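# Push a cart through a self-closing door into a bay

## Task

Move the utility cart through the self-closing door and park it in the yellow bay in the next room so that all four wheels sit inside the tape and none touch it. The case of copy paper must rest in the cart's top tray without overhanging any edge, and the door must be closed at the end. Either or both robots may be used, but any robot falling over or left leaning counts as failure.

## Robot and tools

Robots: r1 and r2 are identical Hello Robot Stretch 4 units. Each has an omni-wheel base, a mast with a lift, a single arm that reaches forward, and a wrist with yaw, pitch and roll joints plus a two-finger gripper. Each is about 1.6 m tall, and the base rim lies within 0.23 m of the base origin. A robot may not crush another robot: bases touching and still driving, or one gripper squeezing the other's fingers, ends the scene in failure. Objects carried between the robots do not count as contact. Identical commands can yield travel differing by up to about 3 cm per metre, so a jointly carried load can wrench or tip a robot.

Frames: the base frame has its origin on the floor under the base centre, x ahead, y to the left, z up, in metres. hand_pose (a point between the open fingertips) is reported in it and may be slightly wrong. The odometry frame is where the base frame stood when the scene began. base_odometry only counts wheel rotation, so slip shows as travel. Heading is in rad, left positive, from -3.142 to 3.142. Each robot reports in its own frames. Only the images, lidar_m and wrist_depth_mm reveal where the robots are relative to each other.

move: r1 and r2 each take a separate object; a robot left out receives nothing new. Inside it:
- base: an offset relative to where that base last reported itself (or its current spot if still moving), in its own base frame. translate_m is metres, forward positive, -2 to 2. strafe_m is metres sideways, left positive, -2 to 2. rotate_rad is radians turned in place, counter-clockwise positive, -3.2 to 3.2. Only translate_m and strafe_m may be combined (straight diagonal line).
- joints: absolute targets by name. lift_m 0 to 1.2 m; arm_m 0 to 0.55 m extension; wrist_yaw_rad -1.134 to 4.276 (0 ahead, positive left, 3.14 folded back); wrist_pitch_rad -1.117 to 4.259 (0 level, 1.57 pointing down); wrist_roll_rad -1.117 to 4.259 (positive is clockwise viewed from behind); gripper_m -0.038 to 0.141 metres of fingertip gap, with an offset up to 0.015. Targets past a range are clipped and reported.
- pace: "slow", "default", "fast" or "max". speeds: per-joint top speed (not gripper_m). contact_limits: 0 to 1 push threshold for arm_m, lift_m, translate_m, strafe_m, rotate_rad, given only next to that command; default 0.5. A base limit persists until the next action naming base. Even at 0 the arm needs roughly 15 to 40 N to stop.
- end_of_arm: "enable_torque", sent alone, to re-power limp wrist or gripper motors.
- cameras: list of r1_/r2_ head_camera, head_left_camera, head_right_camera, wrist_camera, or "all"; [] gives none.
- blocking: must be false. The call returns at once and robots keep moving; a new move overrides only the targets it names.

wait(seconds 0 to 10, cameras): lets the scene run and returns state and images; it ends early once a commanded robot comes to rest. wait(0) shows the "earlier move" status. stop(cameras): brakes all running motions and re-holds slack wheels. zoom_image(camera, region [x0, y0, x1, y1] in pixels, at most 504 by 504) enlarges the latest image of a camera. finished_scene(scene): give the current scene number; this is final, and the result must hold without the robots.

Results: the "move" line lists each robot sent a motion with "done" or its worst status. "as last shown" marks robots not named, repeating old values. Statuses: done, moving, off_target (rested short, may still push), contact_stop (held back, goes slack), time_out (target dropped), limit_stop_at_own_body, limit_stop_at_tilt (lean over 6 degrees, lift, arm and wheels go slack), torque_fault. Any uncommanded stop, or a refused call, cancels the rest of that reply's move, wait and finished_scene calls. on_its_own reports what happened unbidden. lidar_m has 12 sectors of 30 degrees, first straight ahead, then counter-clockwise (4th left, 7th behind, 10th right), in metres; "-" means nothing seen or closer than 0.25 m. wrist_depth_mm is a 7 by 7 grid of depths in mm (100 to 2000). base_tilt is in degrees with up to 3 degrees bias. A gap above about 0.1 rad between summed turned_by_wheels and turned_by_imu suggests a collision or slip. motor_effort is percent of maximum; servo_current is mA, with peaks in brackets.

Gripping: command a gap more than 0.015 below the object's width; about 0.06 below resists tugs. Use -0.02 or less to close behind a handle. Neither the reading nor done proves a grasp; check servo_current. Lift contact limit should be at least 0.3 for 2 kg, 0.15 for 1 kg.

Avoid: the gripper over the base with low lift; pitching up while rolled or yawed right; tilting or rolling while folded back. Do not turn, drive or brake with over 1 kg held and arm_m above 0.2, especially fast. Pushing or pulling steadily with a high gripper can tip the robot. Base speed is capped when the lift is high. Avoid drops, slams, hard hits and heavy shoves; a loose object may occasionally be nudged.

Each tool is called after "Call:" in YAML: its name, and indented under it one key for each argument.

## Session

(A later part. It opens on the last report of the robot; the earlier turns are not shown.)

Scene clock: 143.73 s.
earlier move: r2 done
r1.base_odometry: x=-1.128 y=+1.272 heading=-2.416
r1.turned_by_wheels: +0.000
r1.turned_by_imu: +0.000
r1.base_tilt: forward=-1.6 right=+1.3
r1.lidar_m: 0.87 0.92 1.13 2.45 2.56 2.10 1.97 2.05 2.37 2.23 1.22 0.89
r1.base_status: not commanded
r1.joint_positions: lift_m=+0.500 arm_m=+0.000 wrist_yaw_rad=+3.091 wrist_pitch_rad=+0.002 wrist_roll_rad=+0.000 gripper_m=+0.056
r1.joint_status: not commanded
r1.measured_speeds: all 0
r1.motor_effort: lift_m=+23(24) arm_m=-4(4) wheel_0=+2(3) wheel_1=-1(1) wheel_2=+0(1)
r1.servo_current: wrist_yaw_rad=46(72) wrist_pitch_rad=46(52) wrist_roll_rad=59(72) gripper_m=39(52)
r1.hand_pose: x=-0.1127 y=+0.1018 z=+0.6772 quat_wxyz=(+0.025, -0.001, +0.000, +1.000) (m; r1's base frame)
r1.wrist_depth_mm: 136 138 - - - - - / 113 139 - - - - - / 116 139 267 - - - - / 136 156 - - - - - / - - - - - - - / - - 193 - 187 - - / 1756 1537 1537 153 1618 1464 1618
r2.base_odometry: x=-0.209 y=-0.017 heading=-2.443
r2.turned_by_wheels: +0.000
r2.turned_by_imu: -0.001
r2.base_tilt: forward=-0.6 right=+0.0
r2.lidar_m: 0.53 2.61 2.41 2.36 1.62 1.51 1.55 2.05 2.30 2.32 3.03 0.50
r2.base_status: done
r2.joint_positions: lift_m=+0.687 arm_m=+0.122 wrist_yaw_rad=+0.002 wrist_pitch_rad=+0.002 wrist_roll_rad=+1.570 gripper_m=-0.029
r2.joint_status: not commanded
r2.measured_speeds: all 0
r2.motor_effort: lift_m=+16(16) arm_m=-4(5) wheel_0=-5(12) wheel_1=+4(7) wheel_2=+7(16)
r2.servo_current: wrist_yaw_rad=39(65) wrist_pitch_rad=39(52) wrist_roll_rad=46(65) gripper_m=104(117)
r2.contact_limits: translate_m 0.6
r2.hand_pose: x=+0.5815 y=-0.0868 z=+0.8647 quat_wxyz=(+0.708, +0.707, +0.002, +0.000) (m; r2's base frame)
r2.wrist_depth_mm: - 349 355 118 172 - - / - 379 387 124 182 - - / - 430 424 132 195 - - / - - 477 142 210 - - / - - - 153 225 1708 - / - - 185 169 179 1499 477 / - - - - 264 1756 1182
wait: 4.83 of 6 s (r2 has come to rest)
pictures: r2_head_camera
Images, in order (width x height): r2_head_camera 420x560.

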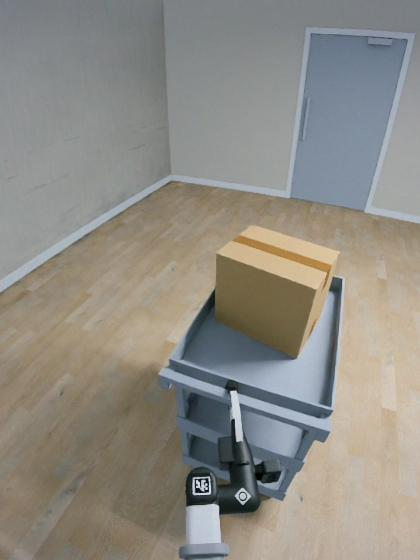

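Call:
move:
  blocking: false
  r1: {"base":{"translate_m":1.4},"pace":"slow","contact_limits":{"translate_m":1}}
  r2: {"joints":{"gripper_m":0.075}}
  cameras: []

Call:
wait:
  seconds: 1.5
  cameras: []

Call:
move:
  blocking: false
  r2: {"base":{"translate_m":-0.08},"joints":{"arm_m":0.0},"pace":"slow"}
  cameras: []

Call:
wait:
  seconds: 2.5
  cameras: []

Call:
move:
  blocking: false
  r2: {"base":{"rotate_rad":-0.37}}
  cameras: []

Call:
wait:
  seconds: 2
  cameras: []

Call:
move:
  blocking: false
  r2: {"base":{"strafe_m":0.19}}
  cameras: []

Call:
wait:
  seconds: 5
  cameras: []

Call:
wait:
  seconds: 4
  cameras: ["r2_head_camera","r2_wrist_camera","r1_head_camera","r1_head_left_camera"]

Scene clock: 157.87 s.
move: r1 moving; r2 moving
r1.base_odometry: x=-1.137 y=+1.264 heading=-2.416
r1.turned_by_wheels: +0.000
r1.turned_by_imu: +0.000
r1.base_tilt: forward=-1.6 right=+1.3
r1.lidar_m: 0.86 0.90 1.11 2.45 2.54 2.08 1.98 2.06 2.38 2.24 1.18 0.88
r1.base_status: translate_m moving
r1.joint_positions: lift_m=+0.500 arm_m=+0.000 wrist_yaw_rad=+3.091 wrist_pitch_rad=+0.002 wrist_roll_rad=+0.000 gripper_m=+0.056
r1.joint_status: not commanded
r1.measured_speeds: translate_m=+0.049 strafe_m=-0.001 rotate_rad=+0.000 lift_m=+0.000 arm_m=+0.000 wrist_yaw_rad=+0.000 wrist_pitch_rad=+0.000 wrist_roll_rad=+0.000
r1.motor_effort: lift_m=+23(23) arm_m=-3(4) wheel_0=+4(6) wheel_1=+6(6) wheel_2=-7(7)
r1.servo_current: wrist_yaw_rad=39(65) wrist_pitch_rad=39(46) wrist_roll_rad=59(59) gripper_m=46(52)
r1.contact_limits: translate_m 1
r1.hand_pose: x=-0.1127 y=+0.1018 z=+0.6772 quat_wxyz=(+0.025, -0.001, +0.000, +1.000) (m; r1's base frame)
r1.wrist_depth_mm: 136 138 - - - - - / 113 139 - - - - - / 116 139 266 - - - - / 137 156 - - - - - / 150 - - - - - - / - - 193 - 187 - - / 1708 1499 1537 153 1576 1464 1618
r2.base_odometry: x=-0.209 y=-0.017 heading=-2.443
r2.turned_by_wheels: +0.000
r2.turned_by_imu: +0.000
r2.base_tilt: forward=-0.7 right=+0.1
r2.lidar_m: 0.56 2.60 2.40 2.35 1.61 1.51 1.57 2.01 2.30 2.36 3.05 0.49
r2.base_status: not commanded
r2.joint_positions: lift_m=+0.687 arm_m=+0.122 wrist_yaw_rad=+0.001 wrist_pitch_rad=+0.002 wrist_roll_rad=+1.570 gripper_m=-0.003
r2.joint_status: gripper_m moving
r2.measured_speeds: translate_m=+0.000 strafe_m=+0.000 rotate_rad=+0.000 lift_m=+0.000 arm_m=+0.000 wrist_yaw_rad=-0.002 wrist_pitch_rad=+0.000 wrist_roll_rad=+0.000
r2.motor_effort: lift_m=+16(16) arm_m=-5(5) wheel_0=-5(5) wheel_1=+4(4) wheel_2=+5(7)
r2.servo_current: wrist_yaw_rad=46(59) wrist_pitch_rad=39(46) wrist_roll_rad=46(52) gripper_m=78(117)
r2.contact_limits: translate_m 0.6
r2.hand_pose: x=+0.5815 y=-0.0871 z=+0.8647 quat_wxyz=(+0.708, +0.707, +0.001, +0.000) (m; r2's base frame)
r2.wrist_depth_mm: - 351 355 117 172 - - / - 384 382 125 183 - - / - 430 421 133 196 - - / - 500 473 143 213 - - / - - - 154 227 1708 - / - - 187 168 182 1576 480 / - - - - - 1808 1182
pictures: none
No camera images: "cameras" was empty.

Scene clock: 159.10 s.
earlier move: r1 moving; r2 done
r1.base_odometry: x=-1.220 y=+1.190 heading=-2.416
r1.turned_by_wheels: +0.000
r1.turned_by_imu: +0.000
r1.base_tilt: forward=-1.6 right=+1.3
r1.lidar_m: 0.75 0.77 0.93 2.37 2.53 2.20 2.08 2.19 2.36 2.24 1.02 0.80
r1.base_status: translate_m moving
r1.joint_positions: lift_m=+0.500 arm_m=+0.000 wrist_yaw_rad=+3.091 wrist_pitch_rad=+0.002 wrist_roll_rad=+0.000 gripper_m=+0.056
r1.joint_status: not commanded
r1.measured_speeds: translate_m=+0.101 strafe_m=+0.000 rotate_rad=+0.000 lift_m=+0.000 arm_m=+0.000 wrist_yaw_rad=+0.000 wrist_pitch_rad=+0.000 wrist_roll_rad=+0.000
r1.motor_effort: lift_m=+23(24) arm_m=-4(4) wheel_0=+6(7) wheel_1=+6(7) wheel_2=-3(7)
r1.servo_current: wrist_yaw_rad=46(65) wrist_pitch_rad=39(52) wrist_roll_rad=39(78) gripper_m=46(52)
r1.contact_limits: translate_m 1
r1.hand_pose: x=-0.1127 y=+0.1018 z=+0.6772 quat_wxyz=(+0.025, -0.001, +0.000, +1.000) (m; r1's base frame)
r1.wrist_depth_mm: 136 138 - - - - - / 113 139 - - - - - / 116 140 267 - - - - / 136 156 - - - - - / - - - - - - - / - - 194 - 188 - - / 1708 1430 1537 143 1618 1499 1618
r2.base_odometry: x=-0.209 y=-0.017 heading=-2.443
r2.turned_by_wheels: +0.000
r2.turned_by_imu: +0.000
r2.base_tilt: forward=-0.7 right=+0.1
r2.lidar_m: 0.56 2.63 2.41 2.38 1.64 1.51 1.55 2.01 2.30 2.35 3.05 0.51
r2.base_status: not commanded
r2.joint_positions: lift_m=+0.687 arm_m=+0.122 wrist_yaw_rad=+0.000 wrist_pitch_rad=+0.002 wrist_roll_rad=+1.570 gripper_m=+0.075
r2.joint_status: all done
r2.measured_speeds: all 0
r2.motor_effort: lift_m=+16(17) arm_m=-4(5) wheel_0=-2(5) wheel_1=+4(4) wheel_2=+3(7)
r2.servo_current: wrist_yaw_rad=39(59) wrist_pitch_rad=52(52) wrist_roll_rad=46(59) gripper_m=52(117)
r2.contact_limits: translate_m 0.6
r2.hand_pose: x=+0.5813 y=-0.0875 z=+0.8647 quat_wxyz=(+0.708, +0.707, +0.001, -0.001) (m; r2's base frame)
r2.wrist_depth_mm: - 370 368 132 183 - - / - 399 397 137 195 - - / - 452 442 149 209 - - / - - 496 159 224 - - / - - 544 171 237 1756 525 / - - 190 183 191 1618 488 / - - - - 281 1537 1205
wait: 1.23 of 1.5 s (r2 has come to rest)
pictures: none
No camera images: "cameras" was empty.

Scene clock: 159.60 s.
earlier move: r1 moving
move: r2 moving
r1.base_odometry: x=-1.258 y=+1.157 heading=-2.416
r1.turned_by_wheels: +0.000
r1.turned_by_imu: +0.000
r1.base_tilt: forward=-1.6 right=+1.3
r1.lidar_m: 0.70 0.72 0.89 2.23 2.55 2.24 2.14 2.23 2.35 2.25 0.95 0.73
r1.base_status: translate_m moving
r1.joint_positions: lift_m=+0.500 arm_m=+0.000 wrist_yaw_rad=+3.091 wrist_pitch_rad=+0.002 wrist_roll_rad=+0.000 gripper_m=+0.056
r1.joint_status: not commanded
r1.measured_speeds: translate_m=+0.100 strafe_m=-0.001 rotate_rad=+0.001 lift_m=+0.000 arm_m=+0.000 wrist_yaw_rad=+0.000 wrist_pitch_rad=+0.000 wrist_roll_rad=+0.000
r1.motor_effort: lift_m=+23(24) arm_m=-4(4) wheel_0=+2(6) wheel_1=+5(5) wheel_2=-4(5)
r1.servo_current: wrist_yaw_rad=46(59) wrist_pitch_rad=46(52) wrist_roll_rad=46(52) gripper_m=39(46)
r1.contact_limits: translate_m 1
r1.hand_pose: x=-0.1127 y=+0.1018 z=+0.6772 quat_wxyz=(+0.025, -0.001, +0.000, +1.000) (m; r1's base frame)
r1.wrist_depth_mm: 136 138 - - - - - / 113 139 - - - - - / 116 139 266 - - - - / 137 155 - - - - - / - - - - - - - / - - 193 - 187 - - / 1756 1499 1430 143 1576 1464 1576
r2.base_odometry: x=-0.200 y=-0.009 heading=-2.444
r2.turned_by_wheels: +0.000
r2.turned_by_imu: +0.000
r2.base_tilt: forward=-0.7 right=+0.1
r2.lidar_m: 0.57 2.62 2.42 2.34 1.62 1.50 1.55 2.00 2.28 2.33 3.05 0.50
r2.base_status: translate_m moving
r2.joint_positions: lift_m=+0.687 arm_m=+0.110 wrist_yaw_rad=+0.000 wrist_pitch_rad=+0.002 wrist_roll_rad=+1.570 gripper_m=+0.075
r2.joint_status: arm_m moving
r2.measured_speeds: translate_m=-0.048 strafe_m=+0.000 rotate_rad=+0.003 lift_m=+0.000 arm_m=-0.049 wrist_yaw_rad=+0.000 wrist_pitch_rad=+0.000 wrist_roll_rad=+0.000
r2.motor_effort: lift_m=+17(17) arm_m=-10(10) wheel_0=-9(9) wheel_1=-8(8) wheel_2=+8(10)
r2.servo_current: wrist_yaw_rad=52(52) wrist_pitch_rad=46(52) wrist_roll_rad=52(52) gripper_m=59(59)
r2.hand_pose: x=+0.5688 y=-0.0875 z=+0.8647 quat_wxyz=(+0.708, +0.707, +0.001, -0.001) (m; r2's base frame)
r2.wrist_depth_mm: - 389 384 147 199 - - / - 421 415 157 213 759 - / - 480 459 167 228 - - / - - 512 180 244 - - / - - - 197 258 1863 - / - - 190 208 191 1576 492 / - - - - - 359 1138
pictures: none
No camera images: "cameras" was empty.

Scene clock: 161.60 s.
earlier move: r1 moving; r2 done
r1.base_odometry: x=-1.407 y=+1.024 heading=-2.415
r1.turned_by_wheels: +0.000
r1.turned_by_imu: +0.000
r1.base_tilt: forward=-1.6 right=+1.3
r1.lidar_m: 0.51 0.53 0.71 1.56 2.57 2.45 2.31 2.45 2.36 2.07 0.67 0.54
r1.base_status: translate_m moving
r1.joint_positions: lift_m=+0.500 arm_m=+0.000 wrist_yaw_rad=+3.091 wrist_pitch_rad=+0.002 wrist_roll_rad=+0.000 gripper_m=+0.056
r1.joint_status: not commanded
r1.measured_speeds: translate_m=+0.101 strafe_m=-0.001 rotate_rad=+0.002 lift_m=+0.000 arm_m=+0.000 wrist_yaw_rad=+0.000 wrist_pitch_rad=+0.000 wrist_roll_rad=+0.000
r1.motor_effort: lift_m=+23(24) arm_m=-4(4) wheel_0=+5(7) wheel_1=+4(6) wheel_2=-4(5)
r1.servo_current: wrist_yaw_rad=52(59) wrist_pitch_rad=39(52) wrist_roll_rad=72(72) gripper_m=46(46)
r1.contact_limits: translate_m 1
r1.hand_pose: x=-0.1127 y=+0.1018 z=+0.6772 quat_wxyz=(+0.025, -0.001, +0.000, +1.000) (m; r1's base frame)
r1.wrist_depth_mm: 136 139 - - - - - / 113 139 - - - - - / 116 140 267 - - - - / 136 156 - - - - - / - - - - - - - / - - 193 - 187 - - / 1808 1430 1537 143 1576 1464 1661
r2.base_odometry: x=-0.148 y=+0.035 heading=-2.443
r2.turned_by_wheels: +0.000
r2.turned_by_imu: +0.000
r2.base_tilt: forward=-0.7 right=+0.0
r2.lidar_m: 0.60 2.66 2.43 2.24 1.57 1.44 1.48 1.94 2.28 2.30 2.99 0.59
r2.base_status: done
r2.joint_positions: lift_m=+0.687 arm_m=+0.000 wrist_yaw_rad=+0.000 wrist_pitch_rad=+0.002 wrist_roll_rad=+1.570 gripper_m=+0.075
r2.joint_status: all done
r2.measured_speeds: all 0
r2.motor_effort: lift_m=+17(17) arm_m=-7(12) wheel_0=-4(10) wheel_1=-5(8) wheel_2=+6(10)
r2.servo_current: wrist_yaw_rad=46(59) wrist_pitch_rad=39(52) wrist_roll_rad=33(65) gripper_m=46(59)
r2.hand_pose: x=+0.4595 y=-0.0875 z=+0.8647 quat_wxyz=(+0.708, +0.707, +0.001, -0.001) (m; r2's base frame)
r2.wrist_depth_mm: - - - 343 355 - - / - - 569 366 382 - - / - - 621 394 1008 - - / - - 707 430 - - 427 / - - - 462 - - 459 / - - 189 480 191 535 500 / - - - - - 1808 1229
wait: 2.00 of 2.5 s (r2 has come to rest)
pictures: none
No camera images: "cameras" was empty.

Scene clock: 162.10 s.
earlier move: r1 moving
move: r2 moving
r1.base_odometry: x=-1.445 y=+0.991 heading=-2.416
r1.turned_by_wheels: +0.000
r1.turned_by_imu: +0.000
r1.base_tilt: forward=-1.5 right=+1.2
r1.lidar_m: 0.46 0.49 0.65 1.40 2.53 2.53 2.40 2.49 2.35 1.87 0.59 0.49
r1.base_status: translate_m moving
r1.joint_positions: lift_m=+0.500 arm_m=+0.000 wrist_yaw_rad=+3.091 wrist_pitch_rad=+0.002 wrist_roll_rad=+0.000 gripper_m=+0.056
r1.joint_status: not commanded
r1.measured_speeds: translate_m=+0.100 strafe_m=+0.000 rotate_rad=+0.006 lift_m=+0.000 arm_m=+0.000 wrist_yaw_rad=+0.000 wrist_pitch_rad=+0.000 wrist_roll_rad=+0.000
r1.motor_effort: lift_m=+23(23) arm_m=-4(4) wheel_0=+3(7) wheel_1=+4(5) wheel_2=-4(5)
r1.servo_current: wrist_yaw_rad=46(52) wrist_pitch_rad=39(46) wrist_roll_rad=39(72) gripper_m=39(46)
r1.contact_limits: translate_m 1
r1.hand_pose: x=-0.1127 y=+0.1018 z=+0.6772 quat_wxyz=(+0.025, -0.001, +0.000, +1.000) (m; r1's base frame)
r1.wrist_depth_mm: 136 138 - - - - - / 113 139 - - - - - / 116 139 267 - - - - / 136 156 - - - - - / - - - - - - - / - - 193 - 187 - - / 1808 1537 1537 143 1576 1499 1661
r2.base_odometry: x=-0.148 y=+0.035 heading=-2.686
r2.turned_by_wheels: -0.242
r2.turned_by_imu: -0.235
r2.base_tilt: forward=-0.7 right=+0.1
r2.lidar_m: 0.58 0.66 2.46 2.45 1.74 1.46 1.43 1.65 2.27 2.25 2.53 0.58
r2.base_status: rotate_rad moving
r2.joint_positions: lift_m=+0.687 arm_m=+0.000 wrist_yaw_rad=+0.000 wrist_pitch_rad=+0.002 wrist_roll_rad=+1.570 gripper_m=+0.075
r2.joint_status: not commanded
r2.measured_speeds: translate_m=-0.001 strafe_m=+0.001 rotate_rad=-0.754 lift_m=+0.000 arm_m=+0.000 wrist_yaw_rad=+0.000 wrist_pitch_rad=+0.000 wrist_roll_rad=+0.000
r2.motor_effort: lift_m=+16(17) arm_m=-7(8) wheel_0=+9(11) wheel_1=+6(10) wheel_2=+5(11)
r2.servo_current: wrist_yaw_rad=46(52) wrist_pitch_rad=46(46) wrist_roll_rad=46(52) gripper_m=52(52)
r2.hand_pose: x=+0.4595 y=-0.0875 z=+0.8647 quat_wxyz=(+0.708, +0.707, +0.001, -0.001) (m; r2's base frame)
r2.wrist_depth_mm: - - - - - 1708 1205 / - - - - - 1756 1160 / - - - 397 397 399 399 / - - 621 410 1025 - - / - - 647 424 424 - 427 / - - 190 436 188 - 445 / - - - - - - 462
pictures: none
No camera images: "cameras" was empty.

Scene clock: 162.77 s.
earlier move: r1 moving; r2 done
r1.base_odometry: x=-1.495 y=+0.946 heading=-2.416
r1.turned_by_wheels: +0.000
r1.turned_by_imu: +0.000
r1.base_tilt: forward=-1.6 right=+1.3
r1.lidar_m: 0.39 0.41 0.58 1.18 2.55 2.61 2.45 2.55 2.36 1.55 0.50 0.41
r1.base_status: translate_m moving
r1.joint_positions: lift_m=+0.500 arm_m=+0.000 wrist_yaw_rad=+3.091 wrist_pitch_rad=+0.002 wrist_roll_rad=+0.000 gripper_m=+0.056
r1.joint_status: not commanded
r1.measured_speeds: translate_m=+0.101 strafe_m=+0.000 rotate_rad=+0.000 lift_m=+0.000 arm_m=+0.000 wrist_yaw_rad=+0.000 wrist_pitch_rad=+0.000 wrist_roll_rad=+0.000
r1.motor_effort: lift_m=+23(23) arm_m=-3(4) wheel_0=+3(7) wheel_1=+5(6) wheel_2=-5(5)
r1.servo_current: wrist_yaw_rad=33(59) wrist_pitch_rad=39(46) wrist_roll_rad=46(72) gripper_m=46(46)
r1.contact_limits: translate_m 1
r1.hand_pose: x=-0.1127 y=+0.1018 z=+0.6772 quat_wxyz=(+0.025, -0.001, +0.000, +1.000) (m; r1's base frame)
r1.wrist_depth_mm: 136 138 - - - - - / 113 139 - - - - - / 116 139 266 - - - - / 137 156 - - - - - / - - - - - - - / - - 193 - 187 - - / 1756 1537 1499 143 1537 1464 1618
r2.base_odometry: x=-0.148 y=+0.035 heading=-2.813
r2.turned_by_wheels: -0.127
r2.turned_by_imu: -0.124
r2.base_tilt: forward=-0.7 right=+0.1
r2.lidar_m: 0.58 0.62 2.50 2.45 1.92 1.47 1.44 1.58 2.27 2.26 2.43 3.54
r2.base_status: done
r2.joint_positions: lift_m=+0.687 arm_m=+0.000 wrist_yaw_rad=+0.000 wrist_pitch_rad=+0.002 wrist_roll_rad=+1.570 gripper_m=+0.075
r2.joint_status: not commanded
r2.measured_speeds: all 0
r2.motor_effort: lift_m=+16(17) arm_m=-7(8) wheel_0=+3(11) wheel_1=+2(10) wheel_2=+5(11)
r2.servo_current: wrist_yaw_rad=52(52) wrist_pitch_rad=39(46) wrist_roll_rad=46(52) gripper_m=52(59)
r2.hand_pose: x=+0.4595 y=-0.0875 z=+0.8647 quat_wxyz=(+0.708, +0.707, +0.001, -0.001) (m; r2's base frame)
r2.wrist_depth_mm: - - - - - 1708 1205 / - - - - - 1661 1182 / - - - - - 1708 1205 / - - - - - 1430 931 / - - 732 421 421 424 421 / - - 190 421 190 - - / - - 676 - - - -
wait: 0.67 of 2 s (r2 has come to rest)
pictures: none
No camera images: "cameras" was empty.

Scene clock: 163.27 s.
earlier move: r1 moving
move: r2 moving
r1.base_odometry: x=-1.532 y=+0.913 heading=-2.416
r1.turned_by_wheels: +0.000
r1.turned_by_imu: +0.000
r1.base_tilt: forward=-1.6 right=+1.3
r1.lidar_m: 0.34 0.36 0.45 1.00 2.56 2.65 2.51 2.62 2.37 1.30 0.44 0.38
r1.base_status: translate_m moving
r1.joint_positions: lift_m=+0.500 arm_m=+0.000 wrist_yaw_rad=+3.091 wrist_pitch_rad=+0.002 wrist_roll_rad=+0.000 gripper_m=+0.056
r1.joint_status: not commanded
r1.measured_speeds: translate_m=+0.100 strafe_m=-0.001 rotate_rad=+0.001 lift_m=+0.000 arm_m=+0.000 wrist_yaw_rad=+0.000 wrist_pitch_rad=+0.000 wrist_roll_rad=+0.000
r1.motor_effort: lift_m=+23(23) arm_m=-4(4) wheel_0=+2(7) wheel_1=+3(6) wheel_2=-4(5)
r1.servo_current: wrist_yaw_rad=52(72) wrist_pitch_rad=39(46) wrist_roll_rad=46(59) gripper_m=46(46)
r1.contact_limits: translate_m 1
r1.hand_pose: x=-0.1127 y=+0.1018 z=+0.6772 quat_wxyz=(+0.025, -0.001, +0.000, +1.000) (m; r1's base frame)
r1.wrist_depth_mm: 136 139 - - - - - / 113 139 - - - - - / 116 139 267 - - - - / 136 156 - - - - - / - - - - - - - / - - 194 - 188 - - / 1756 1499 1537 143 1576 1430 1618
r2.base_odometry: x=-0.136 y=+0.000 heading=-2.813
r2.turned_by_wheels: +0.000
r2.turned_by_imu: +0.000
r2.base_tilt: forward=-0.7 right=+0.1
r2.lidar_m: 0.58 0.64 2.51 2.43 1.93 1.48 1.43 1.55 2.25 2.29 2.46 3.56
r2.base_status: strafe_m moving
r2.joint_positions: lift_m=+0.687 arm_m=+0.000 wrist_yaw_rad=+0.000 wrist_pitch_rad=+0.002 wrist_roll_rad=+1.570 gripper_m=+0.075
r2.joint_status: not commanded
r2.measured_speeds: translate_m=+0.001 strafe_m=+0.142 rotate_rad=-0.008 lift_m=+0.000 arm_m=+0.000 wrist_yaw_rad=+0.000 wrist_pitch_rad=+0.000 wrist_roll_rad=+0.000
r2.motor_effort: lift_m=+17(17) arm_m=-7(7) wheel_0=-9(12) wheel_1=+10(12) wheel_2=+1(3)
r2.servo_current: wrist_yaw_rad=52(52) wrist_pitch_rad=39(39) wrist_roll_rad=52(52) gripper_m=52(59)
r2.hand_pose: x=+0.4595 y=-0.0875 z=+0.8647 quat_wxyz=(+0.708, +0.707, +0.001, -0.001) (m; r2's base frame)
r2.wrist_depth_mm: - - - - - 1708 1182 / - - - - - 1708 1160 / - - - - - 1708 1205 / - - - 768 427 427 424 / - - 640 427 424 - 421 / - - 190 424 189 - - / - - 683 - - - -
pictures: none
No camera images: "cameras" was empty.

Scene clock: 164.67 s.
earlier move: r1 moving; r2 done
r1.base_odometry: x=-1.637 y=+0.820 heading=-2.416
r1.turned_by_wheels: +0.000
r1.turned_by_imu: +0.000
r1.base_tilt: forward=-1.6 right=+1.3
r1.lidar_m: 0.25 0.25 0.30 0.64 2.58 2.78 2.67 2.74 2.34 0.69 0.31 0.25
r1.base_status: translate_m moving
r1.joint_positions: lift_m=+0.500 arm_m=+0.000 wrist_yaw_rad=+3.091 wrist_pitch_rad=+0.002 wrist_roll_rad=+0.000 gripper_m=+0.056
r1.joint_status: not commanded
r1.measured_speeds: translate_m=+0.099 strafe_m=+0.001 rotate_rad=+0.000 lift_m=+0.000 arm_m=+0.000 wrist_yaw_rad=+0.000 wrist_pitch_rad=+0.000 wrist_roll_rad=+0.000
r1.motor_effort: lift_m=+24(24) arm_m=-4(4) wheel_0=+4(7) wheel_1=+3(7) wheel_2=-4(6)
r1.servo_current: wrist_yaw_rad=46(72) wrist_pitch_rad=39(46) wrist_roll_rad=59(65) gripper_m=39(46)
r1.contact_limits: translate_m 1
r1.hand_pose: x=-0.1127 y=+0.1018 z=+0.6772 quat_wxyz=(+0.025, -0.001, +0.000, +1.000) (m; r1's base frame)
r1.wrist_depth_mm: 136 138 - - - - - / 113 139 - - - - - / 116 139 266 - - - - / 136 156 - - - - - / - - - - - - - / - - 193 - 187 - - / 1756 1537 1537 143 1576 1499 1661
r2.base_odometry: x=-0.087 y=-0.145 heading=-2.812
r2.turned_by_wheels: +0.000
r2.turned_by_imu: +0.000
r2.base_tilt: forward=-0.7 right=+0.1
r2.lidar_m: 0.60 3.07 2.33 2.25 1.91 1.47 1.42 1.53 2.25 2.46 2.61 0.61
r2.base_status: done
r2.joint_positions: lift_m=+0.687 arm_m=+0.000 wrist_yaw_rad=+0.000 wrist_pitch_rad=+0.002 wrist_roll_rad=+1.570 gripper_m=+0.075
r2.joint_status: not commanded
r2.measured_speeds: all 0
r2.motor_effort: lift_m=+17(17) arm_m=-7(7) wheel_0=+0(12) wheel_1=+2(12) wheel_2=+0(3)
r2.servo_current: wrist_yaw_rad=46(59) wrist_pitch_rad=33(46) wrist_roll_rad=52(59) gripper_m=46(59)
r2.hand_pose: x=+0.4595 y=-0.0875 z=+0.8647 quat_wxyz=(+0.708, +0.707, +0.001, -0.001) (m; r2's base frame)
r2.wrist_depth_mm: - - - - - 1576 1160 / - - - 418 424 603 418 / - - 768 421 1008 - 424 / - - 634 427 1042 - 427 / - - 661 430 433 - 433 / - - 190 433 189 - 439 / - - - - - 1808 445
wait: 1.40 of 5 s (r2 has come to rest)
pictures: none
No camera images: "cameras" was empty.

Scene clock: 168.67 s.
earlier move: r1 moving
r1.base_odometry: x=-1.935 y=+0.555 heading=-2.415
r1.turned_by_wheels: +0.001
r1.turned_by_imu: +0.139
r1.base_tilt: forward=-1.6 right=+1.3
r1.lidar_m: 0.25 - 0.25 0.28 2.75 3.05 3.01 2.96 0.41 0.60 2.47 0.32
r1.base_status: translate_m moving
r1.joint_positions: lift_m=+0.500 arm_m=+0.000 wrist_yaw_rad=+3.100 wrist_pitch_rad=+0.002 wrist_roll_rad=+0.000 gripper_m=+0.056
r1.joint_status: not commanded
r1.measured_speeds: translate_m=+0.100 strafe_m=+0.003 rotate_rad=+0.003 lift_m=+0.000 arm_m=+0.000 wrist_yaw_rad=+0.000 wrist_pitch_rad=+0.000 wrist_roll_rad=+0.000
r1.motor_effort: lift_m=+22(24) arm_m=+8(8) wheel_0=+11(21) wheel_1=+11(20) wheel_2=-14(20)
r1.servo_current: wrist_yaw_rad=91(91) wrist_pitch_rad=46(52) wrist_roll_rad=33(65) gripper_m=39(46)
r1.contact_limits: translate_m 1
r1.hand_pose: x=-0.1140 y=+0.0993 z=+0.6774 quat_wxyz=(+0.021, -0.001, +0.000, +1.000) (m; r1's base frame)
r1.wrist_depth_mm: - 136 - - - - - / - 135 - - - - - / 106 136 187 - - - - / 121 137 251 - - - - / - - - - - - - / - - 195 - 187 - - / 1708 1537 1576 153 1576 1464 1618
r2.base_odometry: x=-0.087 y=-0.145 heading=-2.812
r2.turned_by_wheels: +0.000
r2.turned_by_imu: +0.001
r2.base_tilt: forward=-0.7 right=+0.1
r2.lidar_m: 0.59 3.04 2.29 2.26 1.91 1.47 1.44 1.55 2.22 2.44 2.60 0.61
r2.base_status: done
r2.joint_positions: lift_m=+0.687 arm_m=+0.000 wrist_yaw_rad=+0.000 wrist_pitch_rad=+0.002 wrist_roll_rad=+1.570 gripper_m=+0.075
r2.joint_status: not commanded
r2.measured_speeds: all 0
r2.motor_effort: lift_m=+16(17) arm_m=-7(8) wheel_0=-1(12) wheel_1=+2(12) wheel_2=+0(3)
r2.servo_current: wrist_yaw_rad=52(59) wrist_pitch_rad=46(46) wrist_roll_rad=39(59) gripper_m=52(59)
r2.hand_pose: x=+0.4595 y=-0.0875 z=+0.8647 quat_wxyz=(+0.708, +0.707, +0.001, -0.001) (m; r2's base frame)
r2.wrist_depth_mm: - - - - - 1576 1160 / - - - 415 424 597 418 / - - 768 421 1008 - 421 / - - 640 427 1008 - 427 / - - 661 433 433 - 430 / - - 190 436 190 - 439 / - - - - - 1921 445
wait: 4.00 s; no rest
pictures: r1_head_camera, r1_head_left_camera, r2_head_camera, r2_wrist_camera
Images, in order (width x height): r1_head_camera 420x560, r1_head_left_camera 420x672, r2_head_camera 420x560, r2_wrist_camera 616x392.

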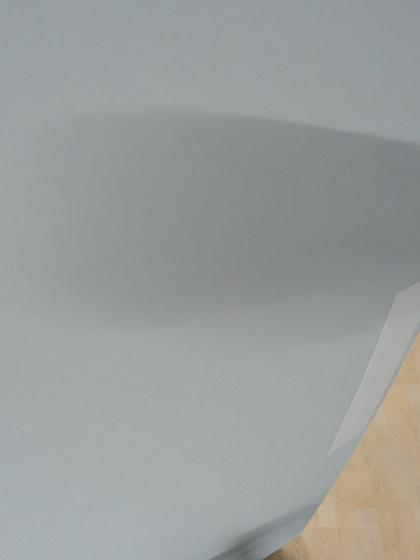

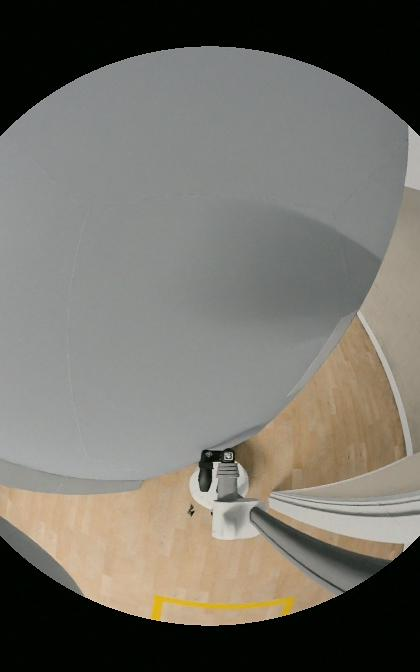

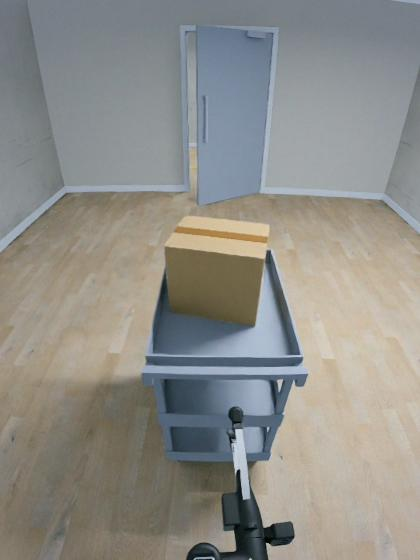

